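# Two-arm robot ties a tight knot in a rope

## Task

Make a knot in the rope and pull it tight, so it stays tied once the robot lets go.

## Robot and tools

Robot: two arms, left_arm and right_arm, each with a two-finger gripper and a wrist camera (cam_left_wrist, cam_right_wrist). Fixed cameras are cam_high and cam_low, on a stand behind the arms. All images are 672x504. The names left and right do not match image sides.

Scene frame: origin at table-top height, midway between the nominal arm bases. +x points out over the table, +y toward left_arm, +z up. Real bases sit at left_arm (+0.019, +0.254, 0) m and right_arm (+0.026, -0.228, 0) m, each turned slightly about z. Reported end_effector_position (metres) and end_effector_quat_wxyz are in this frame. They can be a few cm off, worse at long reach. The gripper's fingers point along its own +z and open along its own y. The reported position lies between the pads, about 1 cm behind the tips.

The 14-number row, used by both execute_actions and move: seven numbers for left_arm, then seven for right_arm. Per arm the order is dx, dy, dz, rx, ry, rz, opening, each in [-1, 1]. dx, dy, dz are an offset along the scene axes, where 1.0 = 0.6 m. rx, ry, rz are one rotation vector, where 1.0 = 180 degrees, turning about the gripper's own position. These six are offsets, not poses. They count from the arm's Hand target as it stood when the action or move began, not from the row before. Sending the same offset again moves the arm further. Six zeros re-request the current Hand target. Opening is absolute: +1 fully open (0.094 m), -1 closed. A 0 there is a real command, so repeat the present opening to keep a gripper as it is. Orientation commands are clipped to within 40 degrees of the measured orientation at each step.

execute_actions(actions, cameras): actions is a list of actions. Each action is a list of up to 15 rows, one per 1/30 s step. A short action keeps its last row for the remaining steps, and each action lasts 0.5 s. An empty list returns state plus all camera images, the scene number and the task. cameras takes names, ["all"] or []. An unknown name voids the call.

move(target, speed, blend, opening_speed, grip_force, blocking, cameras): steers grippers in straight lines toward target. target is one 14-number row, or a list of up to 15 rows, each an offset from the same starting Hand targets. speed: m/s, 0.002 to 2.9, default 0.25. Turning is capped at twice that in rad/s. Give one value, or one per target. blend: corner rounding in m for lists; 0 means stop at each target. opening_speed: rate of the opening change per second on the -1..1 scale, at least 0.2. Use it for slow, gentle closing. grip_force: newtons per finger pad, 10 to 50, one value or one per arm. It stays set, and lower values close slowly. blocking=false returns after about 0.5 s while the motion keeps going. A move stops at 10 s even if short. Paths do not avoid obstacles or the other arm. Grippers lag and overshoot more at speed. Route around an arm's own base rather than near it. The result adds a move: line, e.g. done (within 10 mm and 2 degrees), off_target, moving, held, fault. limits=paced means a commanded pose was clipped; limits=held means steps were withheld.

wait(seconds 0..10, cameras): lets time pass with commands held, and returns early if a running move ends. stop(cameras): brakes a running move, which needs some distance. zoom_image(camera, region [x0,y0,x1,y1] pixels, at most 504x504): enlarges part of that camera's latest image. finished_scene(scene): ends the scene irreversibly. Make no other call after it in that reply. Scene 1 is practice and may be skipped.

Reading results: Hand target is the last commanded pose after clipping. The gripper often rests short of it, so check position and tilt after each move and correct with an offset. grip_measured is the measured opening on the same -1..1 scale. With nothing held it can read slightly wide. Joint positions end with the measured opening in metres. Joint torques include the arm's own weight and carry per-unit offsets and noise. Joint velocities may say within noise or be omitted. Tool commands lists current commands. Step readings list positions mid-call for execute_actions only. A MOTOR HOT line warns of heating. At 90 °C that arm folds up and stays idle for the rest of the scene. Holding loads, stretching out or pushing against something unreachable all heat motors. Joint ranges (rad): waist -2.618..3.054, shoulder 0..3.142, elbow 0..3.142 (straight 2.901), wrist pitch and yaw -1.571..1.571, wrist roll -2.094..2.094.



Avoid: letting the rope or anything else leave the table; pressing any part of the rope more than a finger width below the table surface; hard contact between the arms, or one gripper closing on the other's fingers; fast hits on the table or fixtures; letting go of moving parts; strain on wrist camera cables, which count as the hand. An arm blocked by something keeps pushing. Release it by commanding a target back past the gripper. Loose objects may get an occasional nudge.

Each tool is called after "Request:" as name(argument=value, ...) on one line, values as JSON.

## Session

Request:
execute_actions(actions=[], cameras=["cam_high", "cam_low"])

Scene clock: 0.00 s.
left_arm: end_effector_position=(+0.4116, +0.2831, +0.1043) grip_measured=+1.000 end_effector_quat_wxyz=(+0.599, -0.048, +0.798, +0.037) | right_arm: end_effector_position=(+0.4242, -0.2220, +0.0974) grip_measured=+1.000 end_effector_quat_wxyz=(+0.589, +0.018, +0.806, -0.049)
Joint positions: left_arm=[0.006 1.523 0.344 0.895 -0.083 -0.022 0.094] | right_arm=[0.046 1.561 0.372 0.878 0.194 0.003 0.094]
Joint velocities: within noise
Joint torques (N m): no reading
Heat: left arm: 34 °C; right arm: 46 °C.
Hand target: left_arm +0.4123, +0.2832, +0.1051; +0.599, -0.048, +0.799, +0.037 | right_arm +0.4273, -0.2217, +0.1055; +0.599, +0.020, +0.799, -0.047
Tool commands: left_gripper/opening=+1.0 right_gripper/opening=+1.0
Images, in order (width x height): cam_high 672x504, cam_low 672x504.

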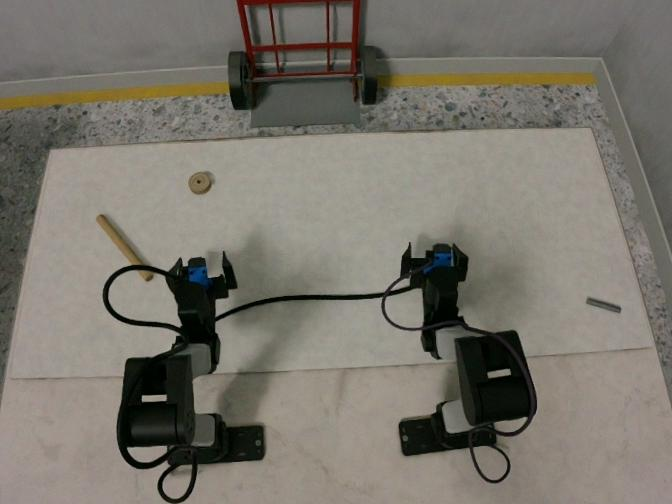

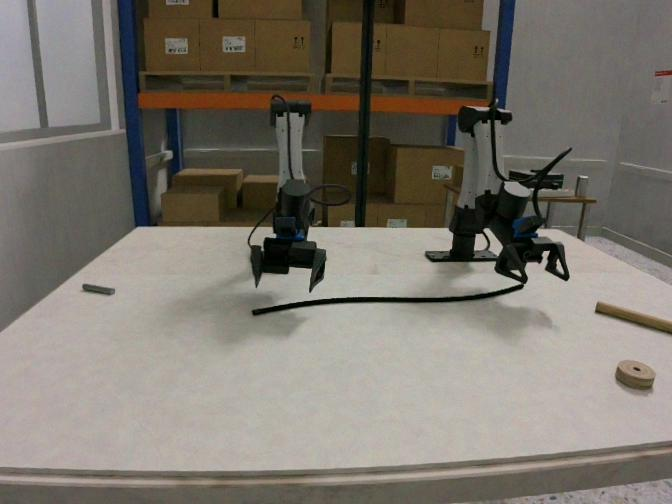

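Request:
move(target=[-0.2505,-0.0553,0.0,-0.3727,0.2606,0.4512,0.0, -0.0705,-0.0472,0.0,0.2977,0.3193,-0.35,0.0], speed=0.5, cameras=["all"])

Scene clock: 34.20 s.
left_arm: end_effector_position=(+0.2606, +0.2506, +0.1019) grip_measured=+0.002 end_effector_quat_wxyz=(-0.007, +0.777, -0.629, +0.000) | right_arm: end_effector_position=(+0.3802, -0.2495, +0.1044) grip_measured=+0.002 end_effector_quat_wxyz=(+0.001, +0.616, +0.788, -0.003)
Joint positions: left_arm=[-0.054 1.453 1.111 -1.22 -0.011 -1.804 0.047] | right_arm=[-0.111 1.894 1.608 -1.287 0.007 1.268 0.047]
Joint torques (N m): left_arm=[0.77 -4.92 8.36 0.16 -0.05 -0.14] | right_arm=[-0.36 -7.76 7.95 0.23 0.14 0.19]
Heat: left arm: 37 °C; right arm: 50 °C.
Hand target: left_arm +0.2619, +0.2500, +0.1050; +0.000, +0.782, -0.623, +0.000 | right_arm +0.3850, -0.2500, +0.1054; +0.000, +0.622, +0.783, +0.000
Off the commanded pose: left_arm 0.004 m, 1 deg | right_arm 0.005 m, 1 deg.
move: done

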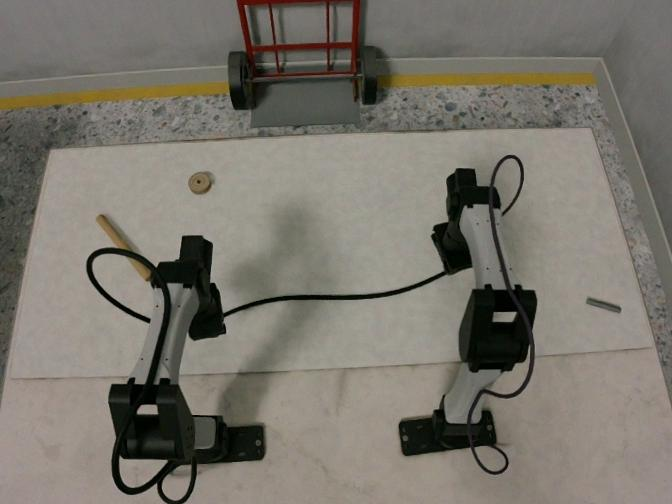

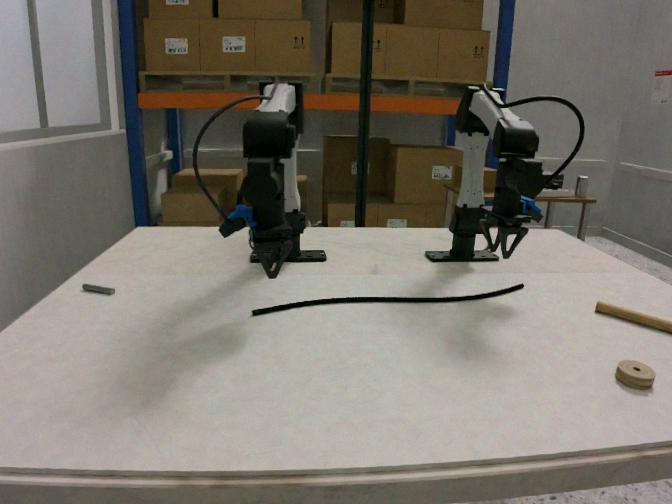

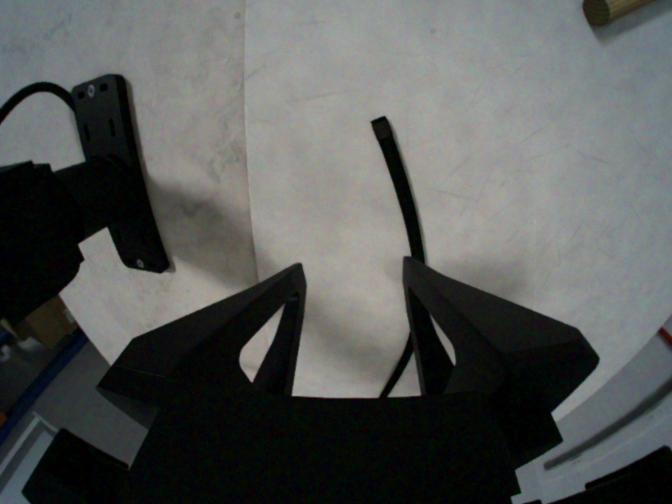

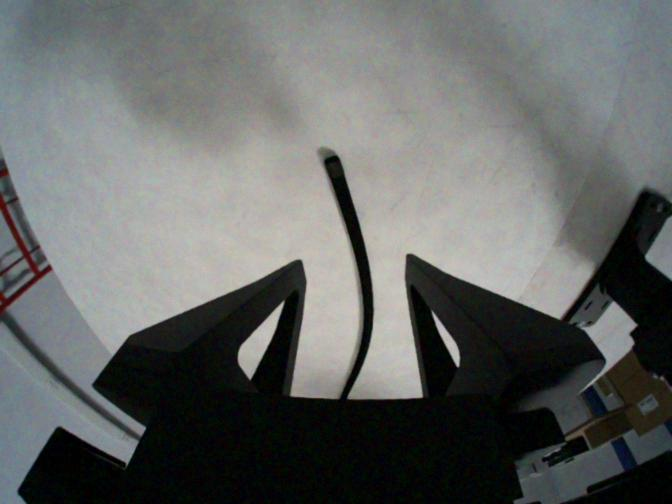

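Request:
move(target=[[0.0308,0.054,-0.075,0,0,0.083,0.0, 0,0,-0.075,0,0,0.083,0.0], [0.0308,0.054,-0.145,0,0,0.083,0.0, 0,0,-0.1457,0,0,0.083,0.0], [0.0308,0.054,-0.145,0,0,0.083,-1, 0,0,-0.1457,0,0,0.083,-1]], speed=[0.3,0.2,0.2], blend=[0.01,0,0], cameras=["cam_left_wrist","cam_right_wrist"])

Scene clock: 93.97 s.
left_arm: end_effector_position=(+0.2788, +0.2828, +0.0227) grip_measured=-0.835 end_effector_quat_wxyz=(-0.002, +0.853, -0.522, -0.004) | right_arm: end_effector_position=(+0.3802, -0.2490, +0.0224) grip_measured=-0.852 end_effector_quat_wxyz=(-0.005, +0.517, +0.856, -0.005)
Joint positions: left_arm=[0.073 1.624 0.949 -0.899 -0.009 -1.94 0.008] | right_arm=[-0.111 1.966 1.374 -0.992 0.004 1.028 0.007]
Joint torques (N m): left_arm=[0.57 -6.3 5.07 0.54 -0.04 -0.13] | right_arm=[-0.34 -8.4 5.56 0.6 0.17 -0.02]
Heat: left arm: 39 °C; right arm: 56 °C.
Hand target: left_arm +0.2805, +0.2823, +0.0180; +0.000, +0.857, -0.516, +0.000 | right_arm +0.3850, -0.2500, +0.0181; +0.000, +0.515, +0.857, +0.000
Off the commanded pose: left_arm 0.005 m, 1 deg | right_arm 0.007 m, 1 deg.
move: done
Images, in order (width x height): cam_left_wrist 672x504, cam_right_wrist 672x504.

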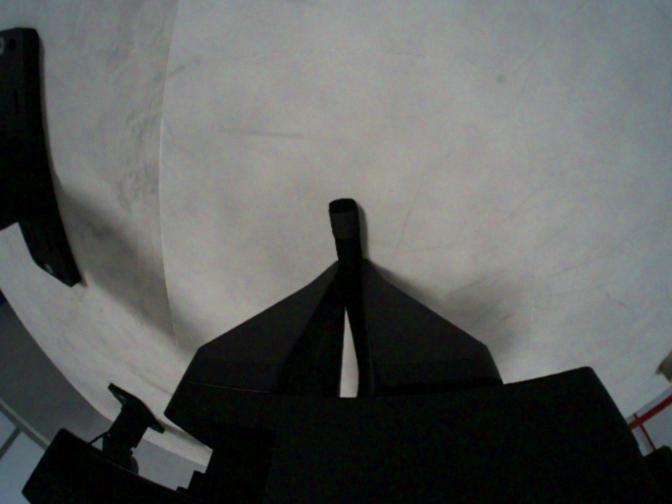

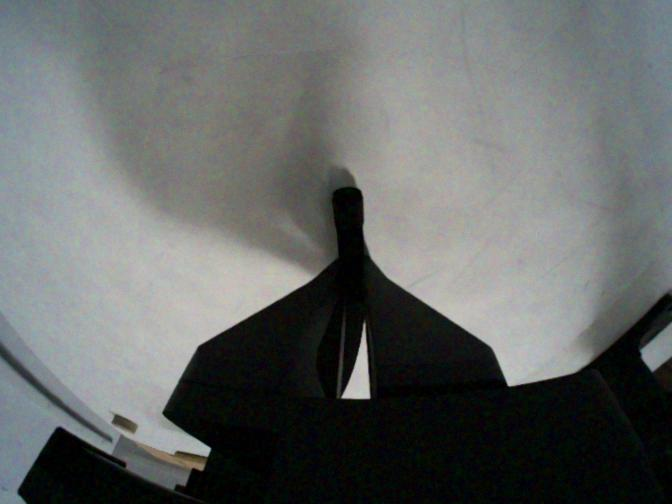

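Request:
move(target=[[-0.0175,0.1495,0.0283,0,0,0,-1,-0.0167,0.15,0.0282,0,0,0,-1],[0.0858,0.0845,0.07,0,0,-0.3389,-1,-0.0167,0.15,0.004,0,0,0,-1],[0.2592,-0.0822,0.07,0,0,-0.6722,-1,-0.0167,0.15,0.004,0,0,0,-1],[0.3258,-0.3038,0.07,0,0,-0.9778,-1,-0.0167,0.15,0.004,0,0,0,-1],[0.2608,-0.4722,0.0617,0,0,0.7444,-1,-0.0167,0.15,0.004,0,0,0,-1],[0.1308,-0.5038,0.0533,0,0,0.5222,-1,-0.0167,0.15,0.004,0,0,0,-1],[0.0258,-0.5072,0.0033,0,0,0.4556,-1,-0.0167,0.15,0.004,0,0,0,-1]], speed=[0.3,0.5,0.5,0.5,0.5,0.4,0.15], blend=[0.02,0.03,0.03,0.03,0.03,0.02,0], cameras=["cam_high"])

Scene clock: 171.30 s.
left_arm: end_effector_position=(+0.3036, -0.0175, +0.0247) grip_measured=-0.835 end_effector_quat_wxyz=(-0.005, +0.982, +0.187, +0.008) | right_arm: end_effector_position=(+0.3721, -0.1612, +0.0218) grip_measured=-0.852 end_effector_quat_wxyz=(-0.006, +0.509, +0.861, -0.010)
Joint positions: left_arm=[-0.801 2.092 1.571 -1.05 -0.018 1.995 0.008] | right_arm=[0.14 1.966 1.372 -0.998 0.007 1.261 0.007]
Joint torques (N m): left_arm=[-1.07 -12.93 3.97 0.51 0.13 0.17] | right_arm=[-0.24 -9.89 4.62 0.6 0.14 0.21]
Heat: left arm: 43 °C; right arm: 58 °C.
Hand target: left_arm +0.2959, -0.0219, +0.0199; +0.000, +0.985, +0.173, +0.000 | right_arm +0.3750, -0.1600, +0.0205; +0.000, +0.515, +0.857, +0.000
Off the commanded pose: left_arm 0.010 m, 2 deg | right_arm 0.003 m, 2 deg.
move: done
Images, in order (width x height): cam_high 672x504.

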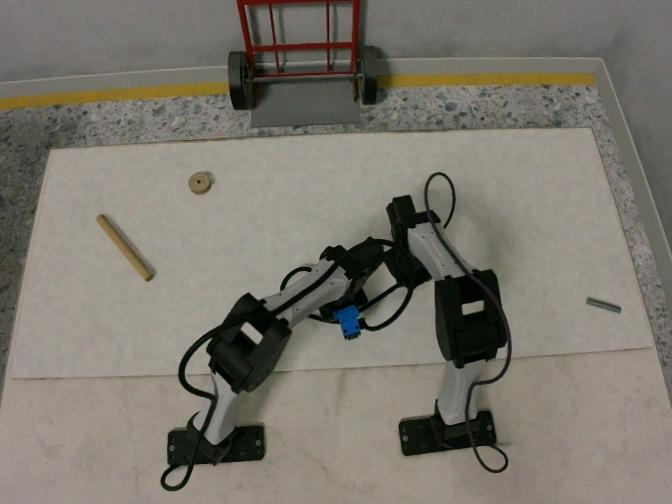

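Request:
zoom_image(camera="cam_high", region=[260, 190, 460, 340])

Request:
execute_actions(actions=[], cameras=["cam_low", "cam_left_wrist", "cam_right_wrist"])

Scaled by 2.520 from the camera's 672x504 image, which has a finer 960x720 frame.

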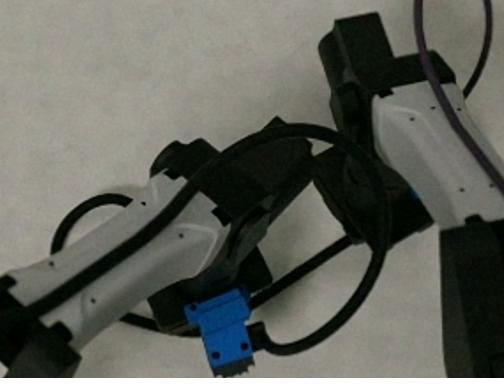

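Scene clock: 179.47 s.
left_arm: end_effector_position=(+0.3036, -0.0175, +0.0247) grip_measured=-0.835 end_effector_quat_wxyz=(-0.005, +0.982, +0.187, +0.008) | right_arm: end_effector_position=(+0.3721, -0.1612, +0.0218) grip_measured=-0.852 end_effector_quat_wxyz=(-0.006, +0.509, +0.861, -0.010)
Joint positions: left_arm=[-0.801 2.092 1.571 -1.05 -0.018 1.995 0.008] | right_arm=[0.14 1.966 1.372 -0.998 0.007 1.261 0.007]
Joint velocities: within noise
Joint torques (N m): left_arm=[-1.05 -12.92 4 0.51 0.14 0.17] | right_arm=[-0.25 -9.92 4.64 0.6 0.13 0.22]
Heat: left arm: 47 °C; right arm: 58 °C.
Hand target: left_arm +0.2959, -0.0219, +0.0199; +0.000, +0.985, +0.173, +0.000 | right_arm +0.3750, -0.1600, +0.0205; +0.000, +0.515, +0.857, +0.000
Tool commands: left_gripper/opening=-1.0 right_gripper/opening=-1.0
Off the commanded pose: left_arm 0.010 m, 2 deg | right_arm 0.003 m, 2 deg.
Images, in order (width x height): cam_low 672x504, cam_left_wrist 672x504, cam_right_wrist 672x504.

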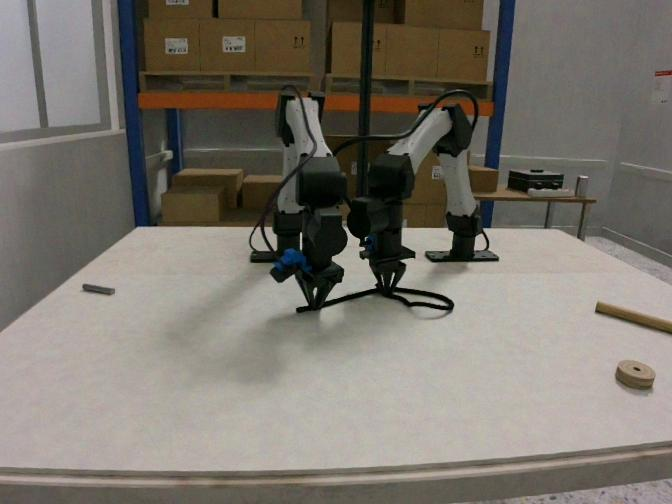

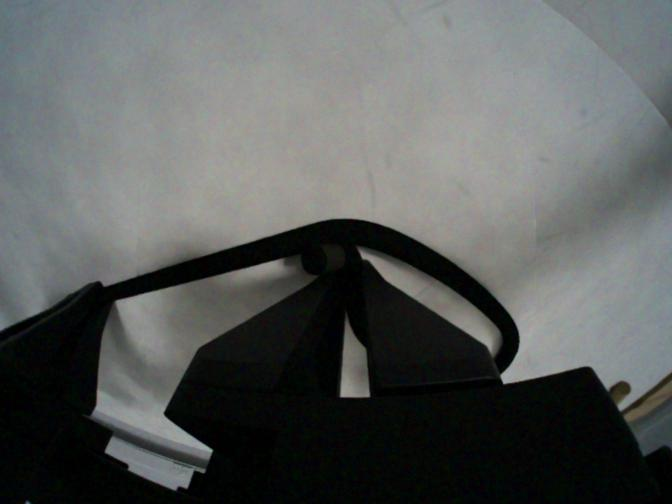

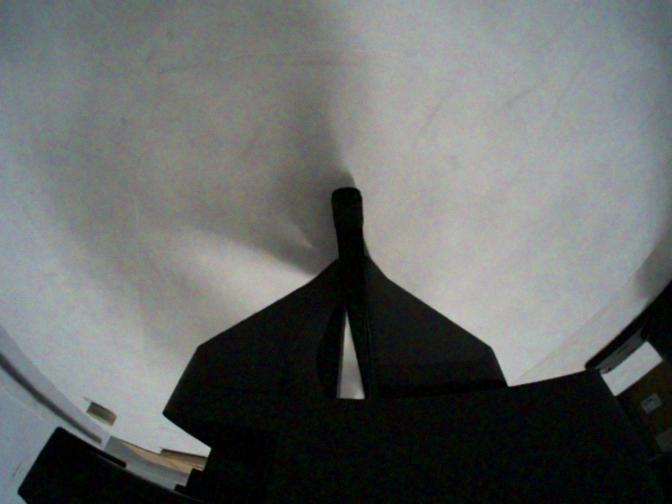

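Request:
zoom_image(camera="cam_left_wrist", region=[230, 170, 450, 340])

Request:
zoom_image(camera="cam_low", region=[270, 230, 480, 340])

Scaled by 2.291 from the camera's 672x504 image, which has a finer 960x720 frame.

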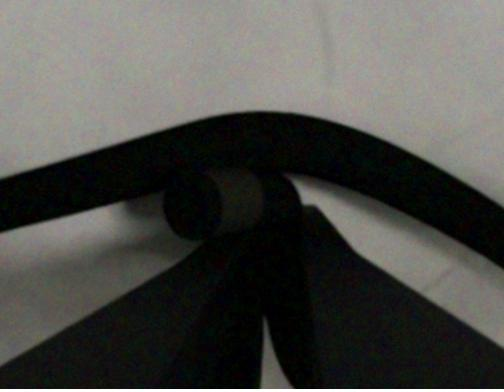

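Scaled by 2.400 from the camera's 672x504 image, which has a finer 960x720 frame.

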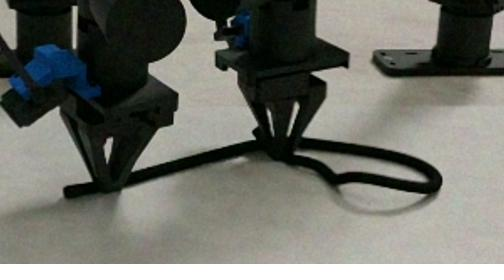

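Request:
move(target=[[0.0152,0.003,0.1085,0,0,0,-1,0,0,0,0,0,0,-1],[-0.0565,-0.0168,0.1,0,0,0,-1,0,0,0,0,0,0,-1],[-0.068,-0.02,0,0,0,0,-1,0,0,0,0,0,0,-1]], speed=[0.15,0.12,0.12], blend=[0.01,0.005,0], cameras=["cam_high", "cam_low", "cam_left_wrist"])

Request:
zoom_image(camera="cam_low", region=[270, 230, 480, 340])

Request:
zoom_image(camera="cam_high", region=[240, 190, 440, 340])

Scene clock: 231.90 s.
left_arm: end_effector_position=(+0.3081, -0.0220, +0.0490) grip_measured=-0.835 end_effector_quat_wxyz=(-0.002, +0.983, +0.181, +0.009) | right_arm: end_effector_position=(+0.3721, -0.1612, +0.0218) grip_measured=-0.852 end_effector_quat_wxyz=(-0.006, +0.509, +0.861, -0.010)
Joint positions: left_arm=[-0.801 2.087 1.663 -1.139 -0.018 2.007 0.008] | right_arm=[0.14 1.966 1.372 -0.998 0.007 1.261 0.007]
Joint torques (N m): left_arm=[0.23 -12.46 5.61 0.29 -0.05 -0.01] | right_arm=[-0.23 -9.95 4.62 0.6 0.13 0.22]
Heat: left arm: 60 °C; right arm: 61 °C.
Hand target: left_arm +0.3064, -0.0203, +0.0464; -0.006, +0.983, +0.181, +0.006 (not the last commanded pose) | right_arm +0.3750, -0.1600, +0.0205; +0.000, +0.515, +0.857, +0.000
Off the commanded pose: left_arm 0.062 m, 1 deg | right_arm 0.003 m, 2 deg.
move: held (left_arm; a check stopped the path); path passed 0 of 3 targets; limits=held
pose unreachable (left arm): on one or more control steps of this call, first in action 0 (counted from 0), this arm could not follow its commanded pose, so it was not sent that pose on those steps. It may still have moved: this result reports where it is.
cause: moving toward the commanded pose would bring a part of the arm too close to another arm (this arm's wrist (the part past joint 4) and the right arm's wrist (the part past joint 4), 9 mm apart when this arm was first held).
Images, in order (width x height): cam_high 672x504, cam_low 672x504, cam_left_wrist 672x504.

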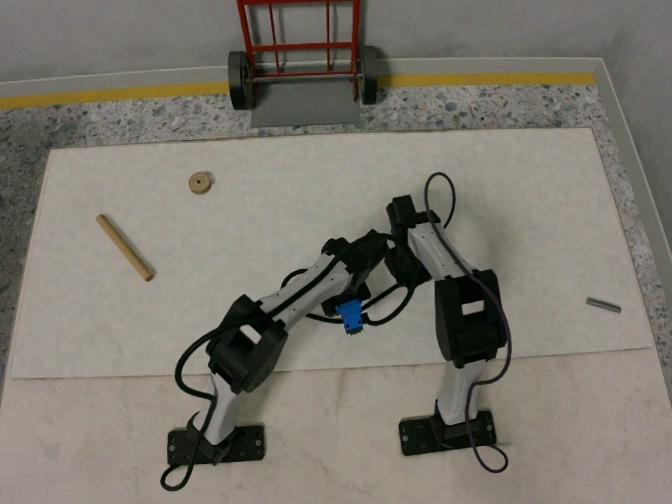

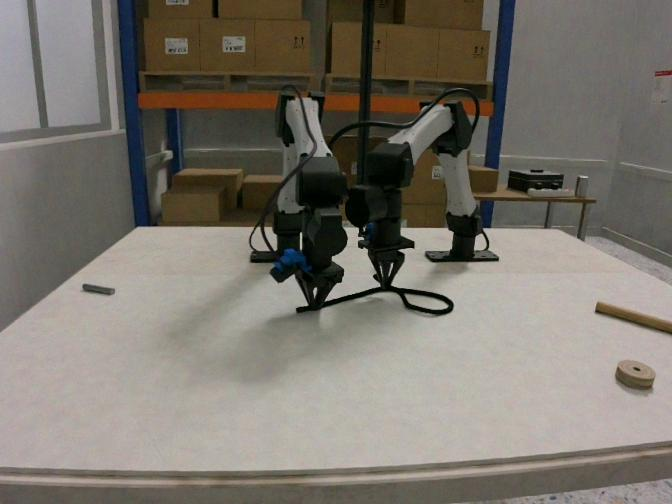

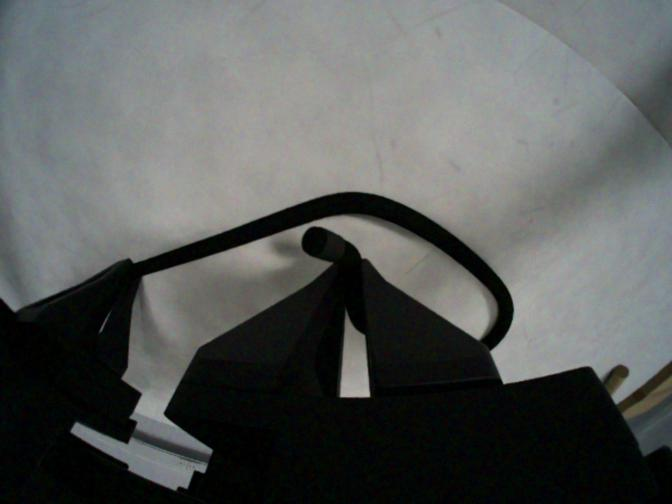

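Scaled by 2.400 from the camera's 672x504 image, which has a finer 960x720 frame.

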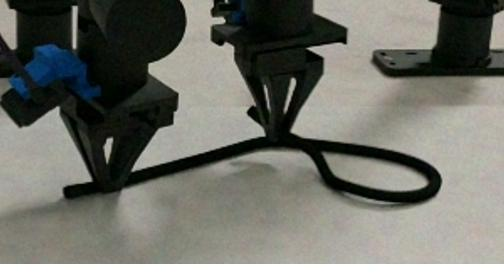

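Scaled by 2.520 from the camera's 672x504 image, which has a finer 960x720 frame.

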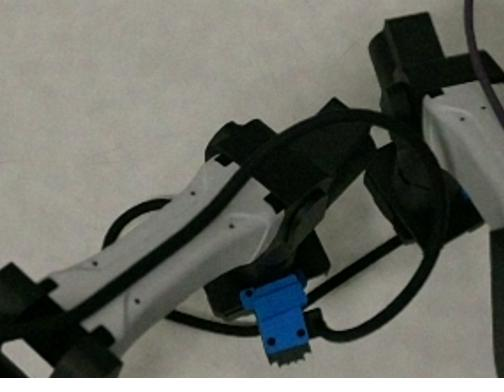

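Request:
move(target=[[-0.0107,0.0338,0.0527,0,0,0,-1,0,0,0,0,0,0,-1],[-0.0807,0.0005,0.0477,0,0,0,-1,0,0,0,0,0,0,-1],[-0.0907,-0.0228,-0.044,0,0,0,-1,0,0,0,0,0,0,-1]], speed=[0.15,0.12,0.12], blend=[0.01,0.005,0], cameras=["cam_high", "cam_low", "cam_left_wrist"])

Request:
zoom_image(camera="cam_low", region=[270, 230, 480, 340])

Request:
zoom_image(camera="cam_high", region=[240, 190, 440, 340])

Scene clock: 254.07 s.
left_arm: end_effector_position=(+0.2519, -0.0307, +0.0271) grip_measured=-0.835 end_effector_quat_wxyz=(-0.008, +0.983, +0.182, +0.006) | right_arm: end_effector_position=(+0.3721, -0.1612, +0.0218) grip_measured=-0.852 end_effector_quat_wxyz=(-0.006, +0.509, +0.861, -0.010)
Joint positions: left_arm=[-0.924 2.004 1.449 -1.026 -0.018 1.882 0.008] | right_arm=[0.14 1.966 1.372 -0.998 0.007 1.261 0.007]
Joint torques (N m): left_arm=[-0.24 -10.37 5.29 0.53 -0.04 -0.03] | right_arm=[-0.24 -9.96 4.64 0.61 0.14 0.2]
Heat: left arm: 63 °C; right arm: 62 °C.
Hand target: left_arm +0.2522, -0.0341, +0.0201; -0.006, +0.983, +0.182, +0.007 | right_arm +0.3750, -0.1600, +0.0205; +0.000, +0.515, +0.857, +0.000
Off the commanded pose: left_arm 0.008 m, 0 deg | right_arm 0.003 m, 2 deg.
move: done
Images, in order (width x height): cam_high 672x504, cam_low 672x504, cam_left_wrist 672x504.

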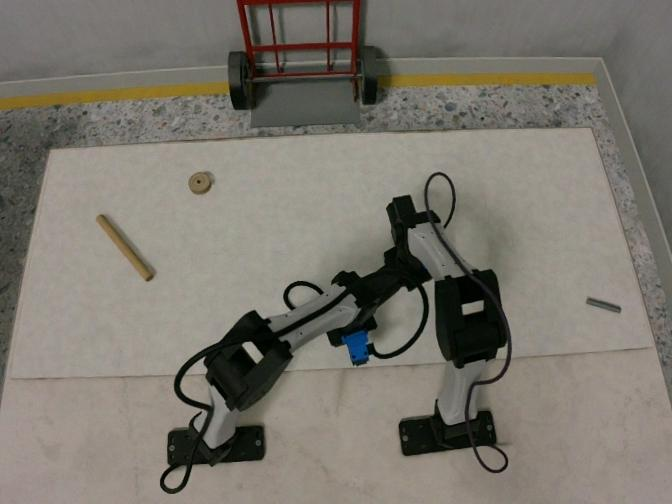

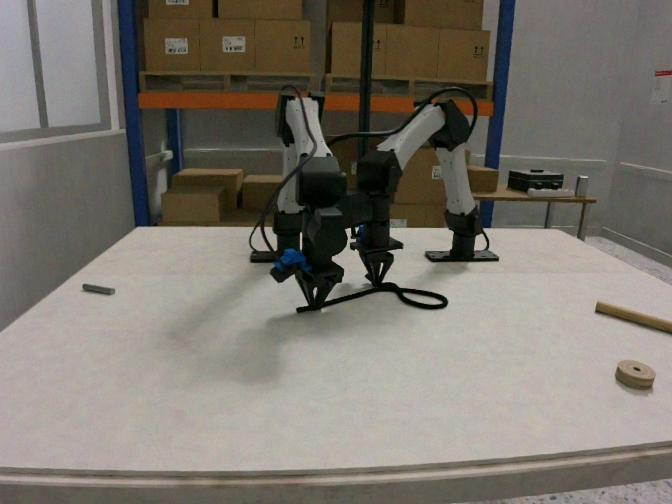

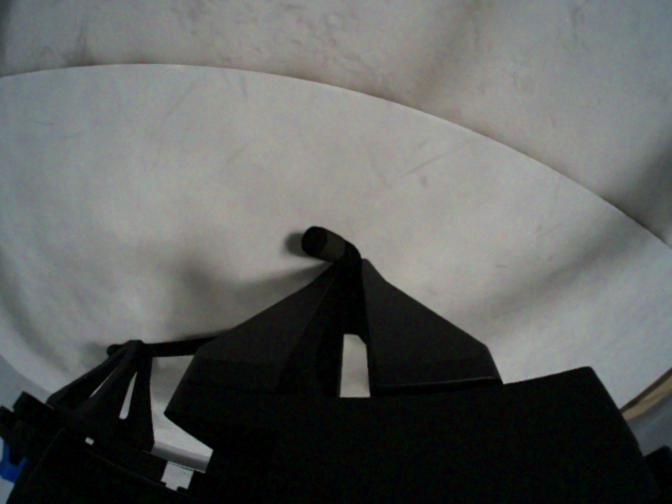

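Scaled by 2.400 from the camera's 672x504 image, which has a finer 960x720 frame.

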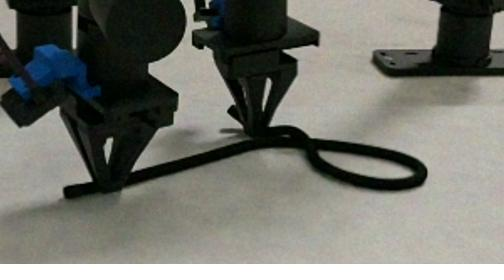

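Scaled by 2.520 from the camera's 672x504 image, which has a finer 960x720 frame.

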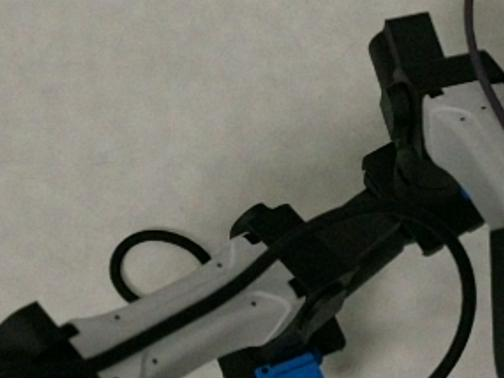

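Request:
move(target=[[0,0,0,0,0,0,-0.4,0,0,0,0,0,0,-1],[0.0,0.03,0.15,0,0,0,-0.4,0,0,0,0,0,0,-1],[-0.12,0.5735,0.383,0,0,0.444,-0.4,0,0,0,0,0,0,-1]], speed=[0.1,0.15,0.6], blend=[0,0.02,0], cameras=["cam_high", "cam_low"])

Request:
zoom_image(camera="cam_high", region=[260, 230, 420, 350])

Request:
zoom_image(camera="cam_low", region=[270, 230, 480, 340])

Scene clock: 304.37 s.
left_arm: end_effector_position=(+0.1820, +0.3108, +0.2454) grip_measured=-0.402 end_effector_quat_wxyz=(+0.093, +0.623, +0.759, +0.163) | right_arm: end_effector_position=(+0.3721, -0.1612, +0.0218) grip_measured=-0.852 end_effector_quat_wxyz=(-0.006, +0.509, +0.861, -0.010)
Joint positions: left_arm=[0.282 0.983 1.344 -1.555 -0.02 1.691 0.028] | right_arm=[0.14 1.966 1.372 -0.998 0.007 1.261 0.007]
Joint torques (N m): left_arm=[0.81 -0.25 7.72 0.99 0.03 0.13] | right_arm=[-0.21 -9.94 4.6 0.61 0.14 0.2]
Heat: left arm: 57 °C; right arm: 63 °C.
Hand target: left_arm +0.1802, +0.3100, +0.2499; -0.009, +0.637, +0.771, +0.001 | right_arm +0.3750, -0.1600, +0.0205; +0.000, +0.515, +0.857, +0.000
Off the commanded pose: left_arm 0.005 m, 22 deg | right_arm 0.003 m, 2 deg.
joint sent to its limit (left arm) — joint 4 (wrist pitch), lower limit. The joint targets are off in orientation, not in position.
move: off_target (left_arm)
Images, in order (width x height): cam_high 672x504, cam_low 672x504.

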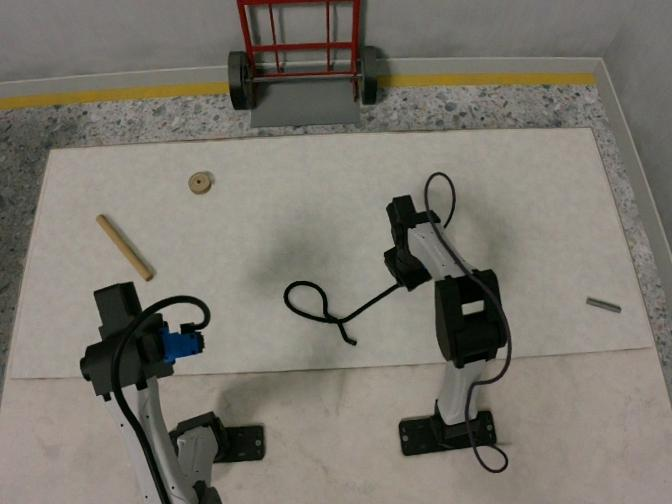

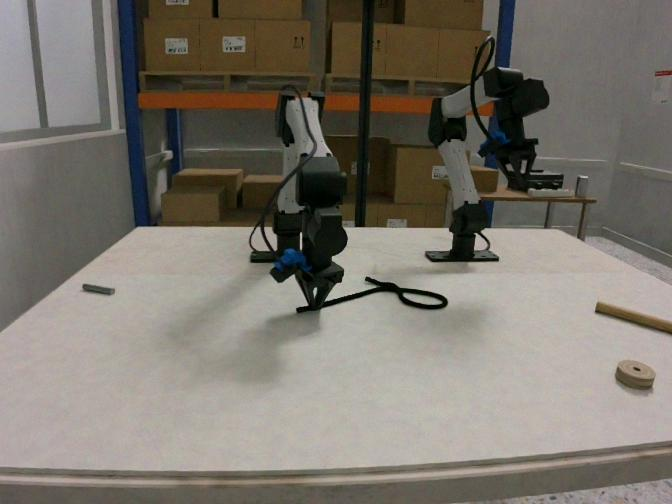

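Scaled by 3.150 from the camera's 672x504 image, which has a finer 960x720 frame.

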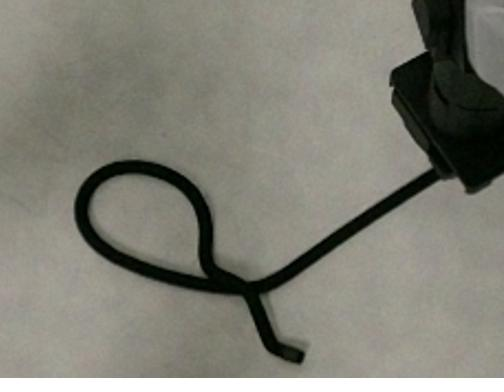

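Scaled by 2.400 from the camera's 672x504 image, which has a finer 960x720 frame.

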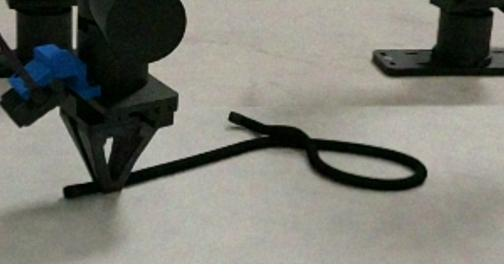

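Request:
move(target=[0.2247,-0.375,-0.3165,0,0,-0.2556,-0.5,0,0,0,0,0,0,-1], speed=0.35, cameras=["cam_left_wrist"])

Scene clock: 433.97 s.
left_arm: end_effector_position=(+0.3091, +0.0920, +0.0575) grip_measured=-0.498 end_effector_quat_wxyz=(-0.022, +0.884, +0.467, +0.005) | right_arm: end_effector_position=(+0.3721, -0.1612, +0.0218) grip_measured=-0.852 end_effector_quat_wxyz=(-0.006, +0.509, +0.861, -0.010)
Joint positions: left_arm=[-0.557 1.861 1.377 -1.117 -0.032 1.643 0.024] | right_arm=[0.14 1.966 1.372 -0.998 0.007 1.261 0.007]
Joint torques (N m): left_arm=[0.12 -9.54 7.99 0.33 0.12 0.18] | right_arm=[-0.23 -9.98 4.63 0.6 0.14 0.21]
Heat: left arm: 42 °C; right arm: 66 °C.
Hand target: left_arm +0.3149, +0.0850, +0.0599; -0.008, +0.888, +0.460, +0.004 | right_arm +0.3750, -0.1600, +0.0205; +0.000, +0.515, +0.857, +0.000
Off the commanded pose: left_arm 0.010 m, 2 deg | right_arm 0.003 m, 2 deg.
move: done
Images, in order (width x height): cam_left_wrist 672x504.

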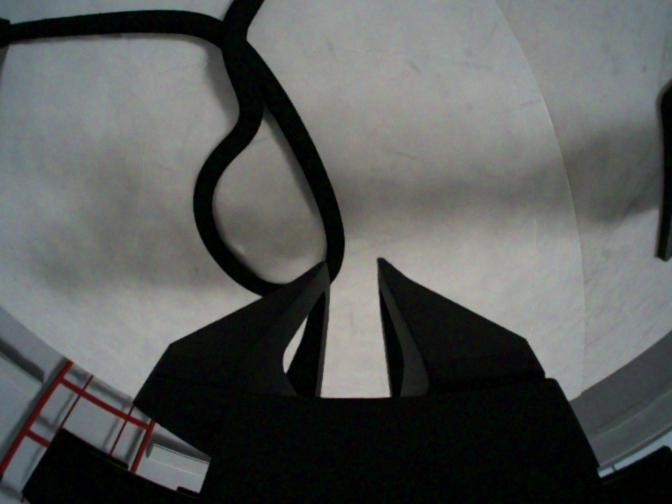

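Request:
move(target=[[0.006,-0.0017,-0.0698,0,0,0.0556,-0.5,0,0,0,0,0,0,-1],[0.006,-0.0017,-0.0698,0,0,0.0556,-1,0,0,0,0,0,0,-1],[-0.0165,-0.025,-0.0165,0,0,0.0556,-1,0,0,0,0,0,0,-1],[-0.1082,-0.1083,-0.008,0,0,0.3056,-1,0,0,0,0,0,0,-1],[-0.1865,-0.2883,-0.0165,0,0,0.5556,-1,0,0,0,0,0,0,-1],[-0.1865,-0.2917,-0.0665,0,0,0.5556,-1,0,0,0,0,0,0,-1]], speed=[0.1,0.1,0.12,0.3,0.3,0.15], blend=[0,0,0.01,0.02,0.01,0], cameras=["cam_high", "cam_low", "cam_left_wrist"])

Request:
zoom_image(camera="cam_high", region=[260, 230, 420, 350])

Request:
zoom_image(camera="cam_low", region=[270, 230, 480, 340])

Scene clock: 478.07 s.
left_arm: end_effector_position=(+0.2035, -0.0856, +0.0273) grip_measured=-0.848 end_effector_quat_wxyz=(-0.008, +0.220, +0.975, +0.002) | right_arm: end_effector_position=(+0.3721, -0.1612, +0.0218) grip_measured=-0.852 end_effector_quat_wxyz=(-0.006, +0.509, +0.861, -0.010)
Joint positions: left_arm=[-1.099 2.077 1.559 -1.067 0.009 -0.625 0.007] | right_arm=[0.14 1.966 1.372 -0.998 0.007 1.261 0.007]
Joint torques (N m): left_arm=[-0.06 -11.19 5.44 0.66 -0.02 -0.08] | right_arm=[-0.24 -9.98 4.62 0.6 0.14 0.21]
Heat: left arm: 52 °C; right arm: 66 °C.
Hand target: left_arm +0.2030, -0.0901, +0.0201; -0.008, +0.218, +0.976, -0.003 | right_arm +0.3750, -0.1600, +0.0205; +0.000, +0.515, +0.857, +0.000
Off the commanded pose: left_arm 0.009 m, 1 deg | right_arm 0.003 m, 2 deg.
move: done
Images, in order (width x height): cam_high 672x504, cam_low 672x504, cam_left_wrist 672x504.

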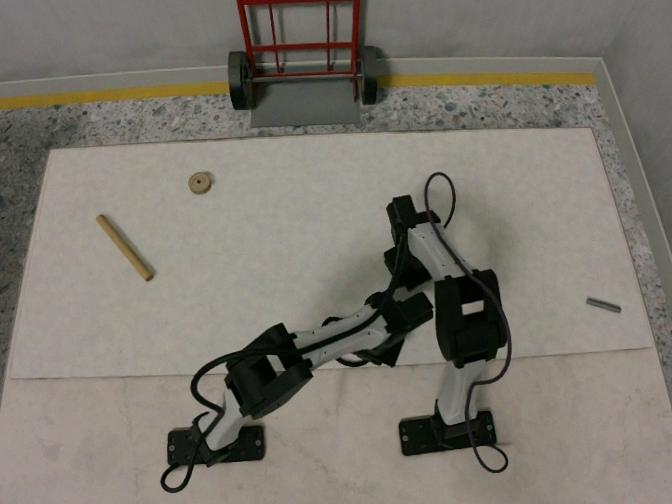

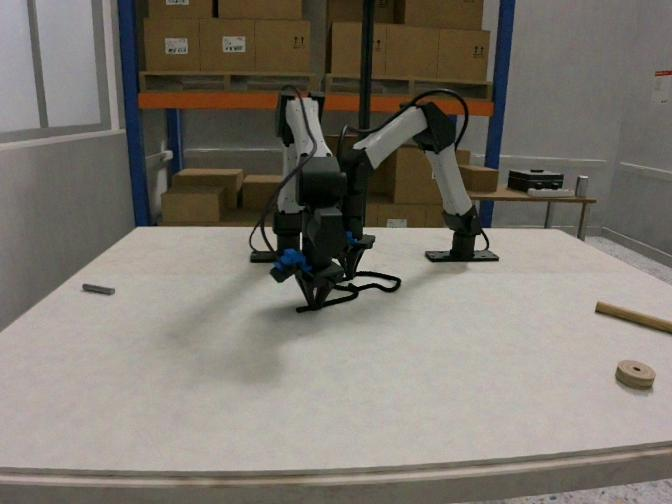

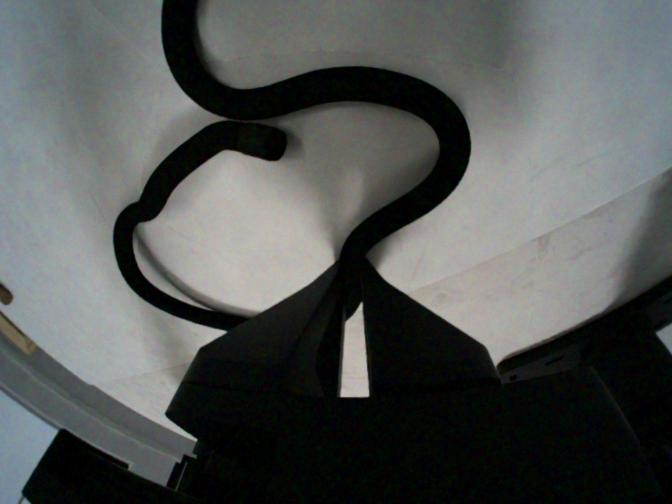

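Scaled by 3.150 from the camera's 672x504 image, which has a finer 960x720 frame.

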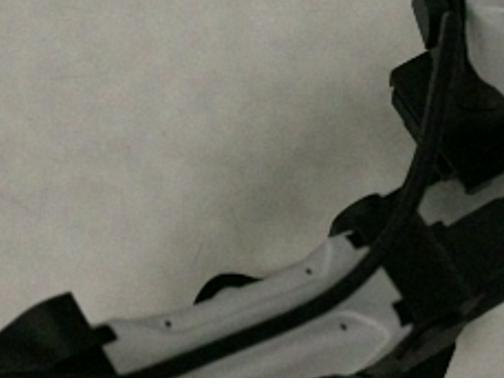

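Scaled by 2.400 from the camera's 672x504 image, which has a finer 960x720 frame.

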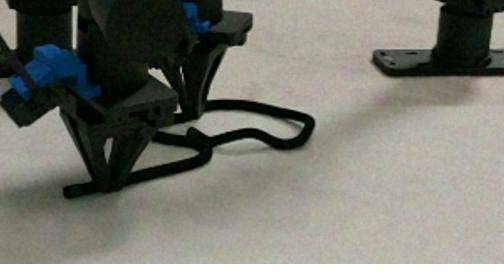

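Request:
move(target=[[0,0,0,0,0,0,-0.4,0,0,0,0,0,0,-1],[0,0.0167,0.1333,0,0,-0.05,-0.4,0.005,-0.0417,0,0,0,0,-1],[0.0983,0.1,0.1333,0,0,-0.3056,-0.4,0.005,-0.0417,0,0,0,0,-1]], speed=[0.1,0.2,0.3], blend=[0,0.01,0], cameras=["cam_low", "cam_left_wrist"])

Request:
zoom_image(camera="cam_low", region=[270, 230, 480, 340])

Scene clock: 617.67 s.
left_arm: end_effector_position=(+0.2627, -0.0348, +0.0915) grip_measured=-0.402 end_effector_quat_wxyz=(-0.013, +0.640, +0.768, -0.002) | right_arm: end_effector_position=(+0.3762, -0.1774, +0.0218) grip_measured=-0.852 end_effector_quat_wxyz=(-0.013, +0.514, +0.858, +0.004)
Joint positions: left_arm=[-0.896 2.012 1.721 -1.305 0.009 0.524 0.028] | right_arm=[0.079 1.966 1.372 -0.993 -0.022 1.211 0.007]
Joint torques (N m): left_arm=[0.54 -14.41 6.23 0.14 -0.13 0.11] | right_arm=[-0.99 -10.25 4.3 0.57 0.45 -0.04]
Heat: left arm: 65 °C; right arm: 68 °C.
Hand target: left_arm +0.2621, -0.0300, +0.1001; -0.009, +0.644, +0.765, +0.001 | right_arm +0.3780, -0.1851, +0.0205; +0.000, +0.515, +0.857, +0.000
Off the commanded pose: left_arm 0.010 m, 1 deg | right_arm 0.008 m, 2 deg.
move: done
Images, in order (width x height): cam_low 672x504, cam_left_wrist 672x504.

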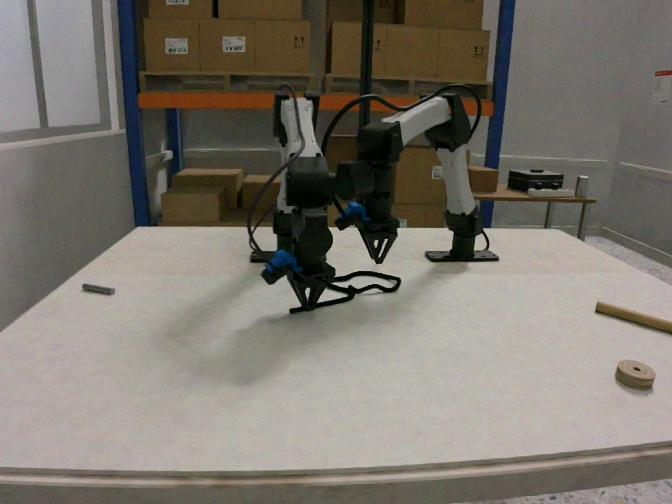

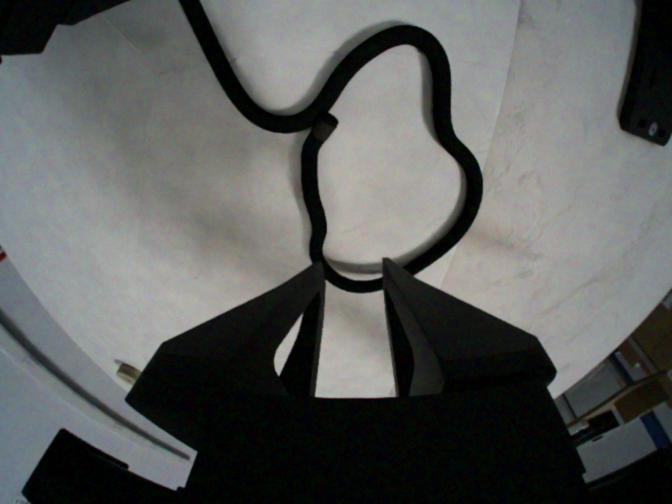

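Scaled by 2.400 from the camera's 672x504 image, which has a finer 960x720 frame.

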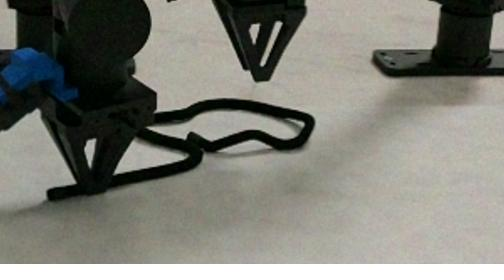

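Request:
move(target=[[0,0,0,0,0,0,-0.4,0,0,0,0,0,0,-0.4],[0,0,0,0,0,0,-0.4,0,-0.02,0.1333,0,0,0,-0.4],[0.0405,-0.015,-0.0535,0,0,0,-0.4,-0.3383,-0.205,0.3825,0,0,0,-0.4]], speed=[0.1,0.2,0.4], blend=[0,0.02,0], cameras=["cam_left_wrist"])

Scene clock: 674.53 s.
left_arm: end_effector_position=(+0.2774, -0.0341, +0.0688) grip_measured=-0.402 end_effector_quat_wxyz=(-0.021, +0.641, +0.767, -0.002) | right_arm: end_effector_position=(+0.1750, -0.3067, +0.2504) grip_measured=-0.402 end_effector_quat_wxyz=(+0.194, +0.508, +0.839, +0.011)
Joint positions: left_arm=[-0.866 2.073 1.721 -1.26 0.009 0.557 0.028] | right_arm=[-0.539 0.969 1.358 -1.569 0 0.601 0.028]
Joint torques (N m): left_arm=[0.7 -11.23 8.12 0.46 -0.13 0.13] | right_arm=[-0.58 0.28 5.35 1.24 0.21 -0.08]
Heat: left arm: 73 °C; right arm: 70 °C.
Hand target: left_arm +0.2864, -0.0390, +0.0680; -0.009, +0.644, +0.765, +0.001 | right_arm +0.1750, -0.3081, +0.2500; +0.000, +0.515, +0.857, +0.000
Off the commanded pose: left_arm 0.010 m, 1 deg | right_arm 0.001 m, 22 deg.
joint read past its limit (right arm) — joint 4 (wrist pitch), lower limit.
joint sent to its limit (right arm) — joint 4 (wrist pitch), lower limit. The joint targets are off in orientation, not in position.
move: off_target (right_arm)
Images, in order (width x height): cam_left_wrist 672x504.

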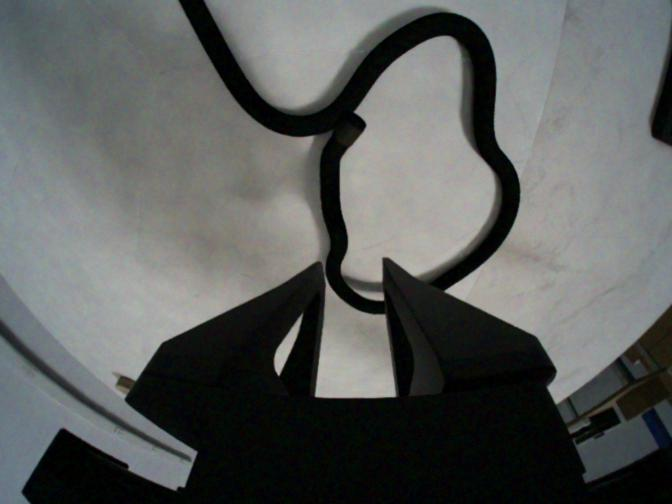

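Request:
move(target=[-0.177,0.58,0.303,0,0,0,-0.4,0,0,0,0,0,0,-0.4], speed=0.5, cameras=["cam_high"])

Request:
zoom_image(camera="cam_high", region=[280, 230, 440, 350])

Scene clock: 683.53 s.
left_arm: end_effector_position=(+0.1832, +0.3109, +0.2480) grip_measured=-0.402 end_effector_quat_wxyz=(+0.093, +0.629, +0.753, +0.168) | right_arm: end_effector_position=(+0.1750, -0.3067, +0.2504) grip_measured=-0.402 end_effector_quat_wxyz=(+0.194, +0.507, +0.839, +0.011)
Joint positions: left_arm=[0.277 0.983 1.353 -1.554 -0.024 1.704 0.028] | right_arm=[-0.539 0.969 1.358 -1.569 0 0.601 0.028]
Joint torques (N m): left_arm=[0.79 -0.47 6.89 1 0.07 0.12] | right_arm=[-0.55 0.28 5.31 1.25 0.2 -0.07]
Heat: left arm: 71 °C; right arm: 66 °C.
Hand target: left_arm +0.1802, +0.3089, +0.2498; -0.009, +0.644, +0.765, +0.001 | right_arm +0.1755, -0.3083, +0.2493; +0.193, +0.506, +0.840, +0.009 (not the last commanded pose)
Off the commanded pose: left_arm 0.004 m, 23 deg | right_arm 0.001 m, 22 deg.
joint read past its limit (right arm) — joint 4 (wrist pitch), lower limit.
joint sent to its limit (left arm) — joint 4 (wrist pitch), lower limit. The joint targets are off in orientation, not in position.
joint sent to its limit (right arm) — joint 4 (wrist pitch), lower limit.
move: off_target (left_arm, right_arm)
Images, in order (width x height): cam_high 672x504.

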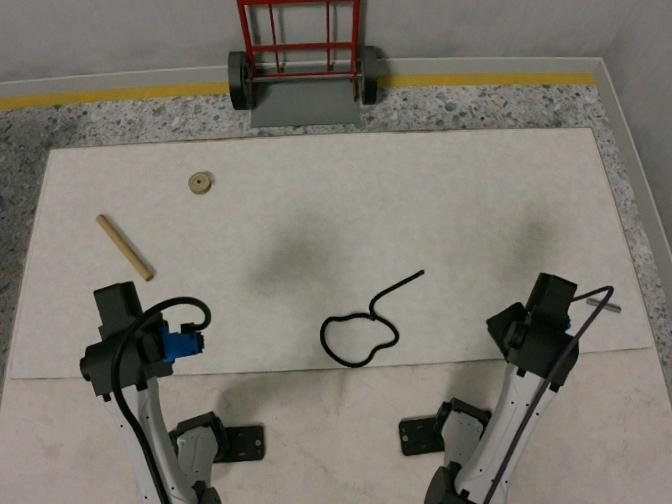

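Scaled by 3.150 from the camera's 672x504 image, which has a finer 960x720 frame.

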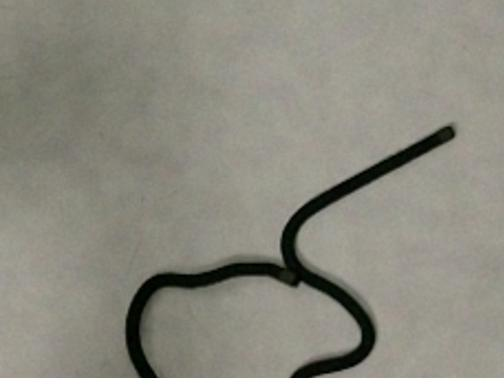

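Request:
move(target=[[0.1922,-0.545,-0.2663,0,0,0.02,-0.5,0,0,0,0,0,0,-0.4],[0.1922,-0.5932,-0.3163,0,0,0.02,-0.5,0,0,0,0,0,0,-0.4]], speed=[0.45,0.15], blend=[0.02,0], cameras=["cam_left_wrist"])

Scene clock: 771.80 s.
left_arm: end_effector_position=(+0.2913, -0.0378, +0.0607) grip_measured=-0.498 end_effector_quat_wxyz=(-0.020, +0.622, +0.783, +0.009) | right_arm: end_effector_position=(+0.1750, -0.3067, +0.2504) grip_measured=-0.402 end_effector_quat_wxyz=(+0.194, +0.507, +0.839, +0.011)
Joint positions: left_arm=[-0.856 2.127 1.771 -1.257 -0.011 0.517 0.024] | right_arm=[-0.539 0.969 1.358 -1.569 0 0.601 0.028]
Joint torques (N m): left_arm=[0.05 -11.78 8.21 0.45 0.08 -0.08] | right_arm=[-0.55 0.24 5.38 1.25 0.21 -0.07]
Heat: left arm: 52 °C; right arm: 53 °C.
Hand target: left_arm +0.2955, -0.0470, +0.0601; -0.009, +0.620, +0.785, +0.001 | right_arm +0.1755, -0.3083, +0.2493; +0.193, +0.506, +0.840, +0.009
Off the commanded pose: left_arm 0.010 m, 2 deg | right_arm 0.002 m, 0 deg.
joint read past its limit (right arm) — joint 4 (wrist pitch), lower limit.
joint sent to its limit (right arm) — joint 4 (wrist pitch), lower limit. The joint targets still meet the commanded pose.
move: done
Images, in order (width x height): cam_left_wrist 672x504.

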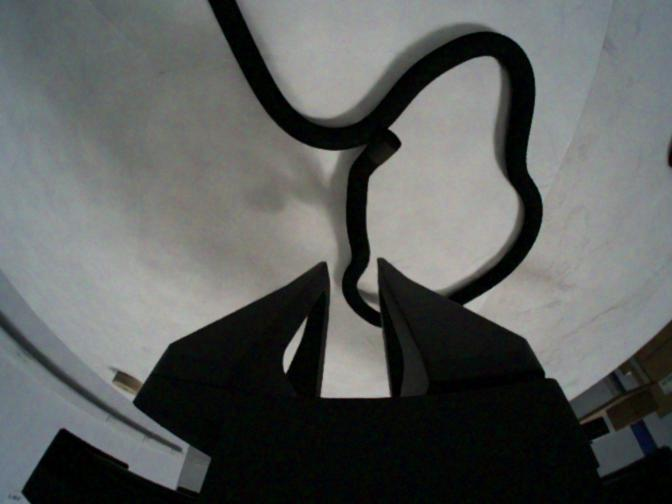

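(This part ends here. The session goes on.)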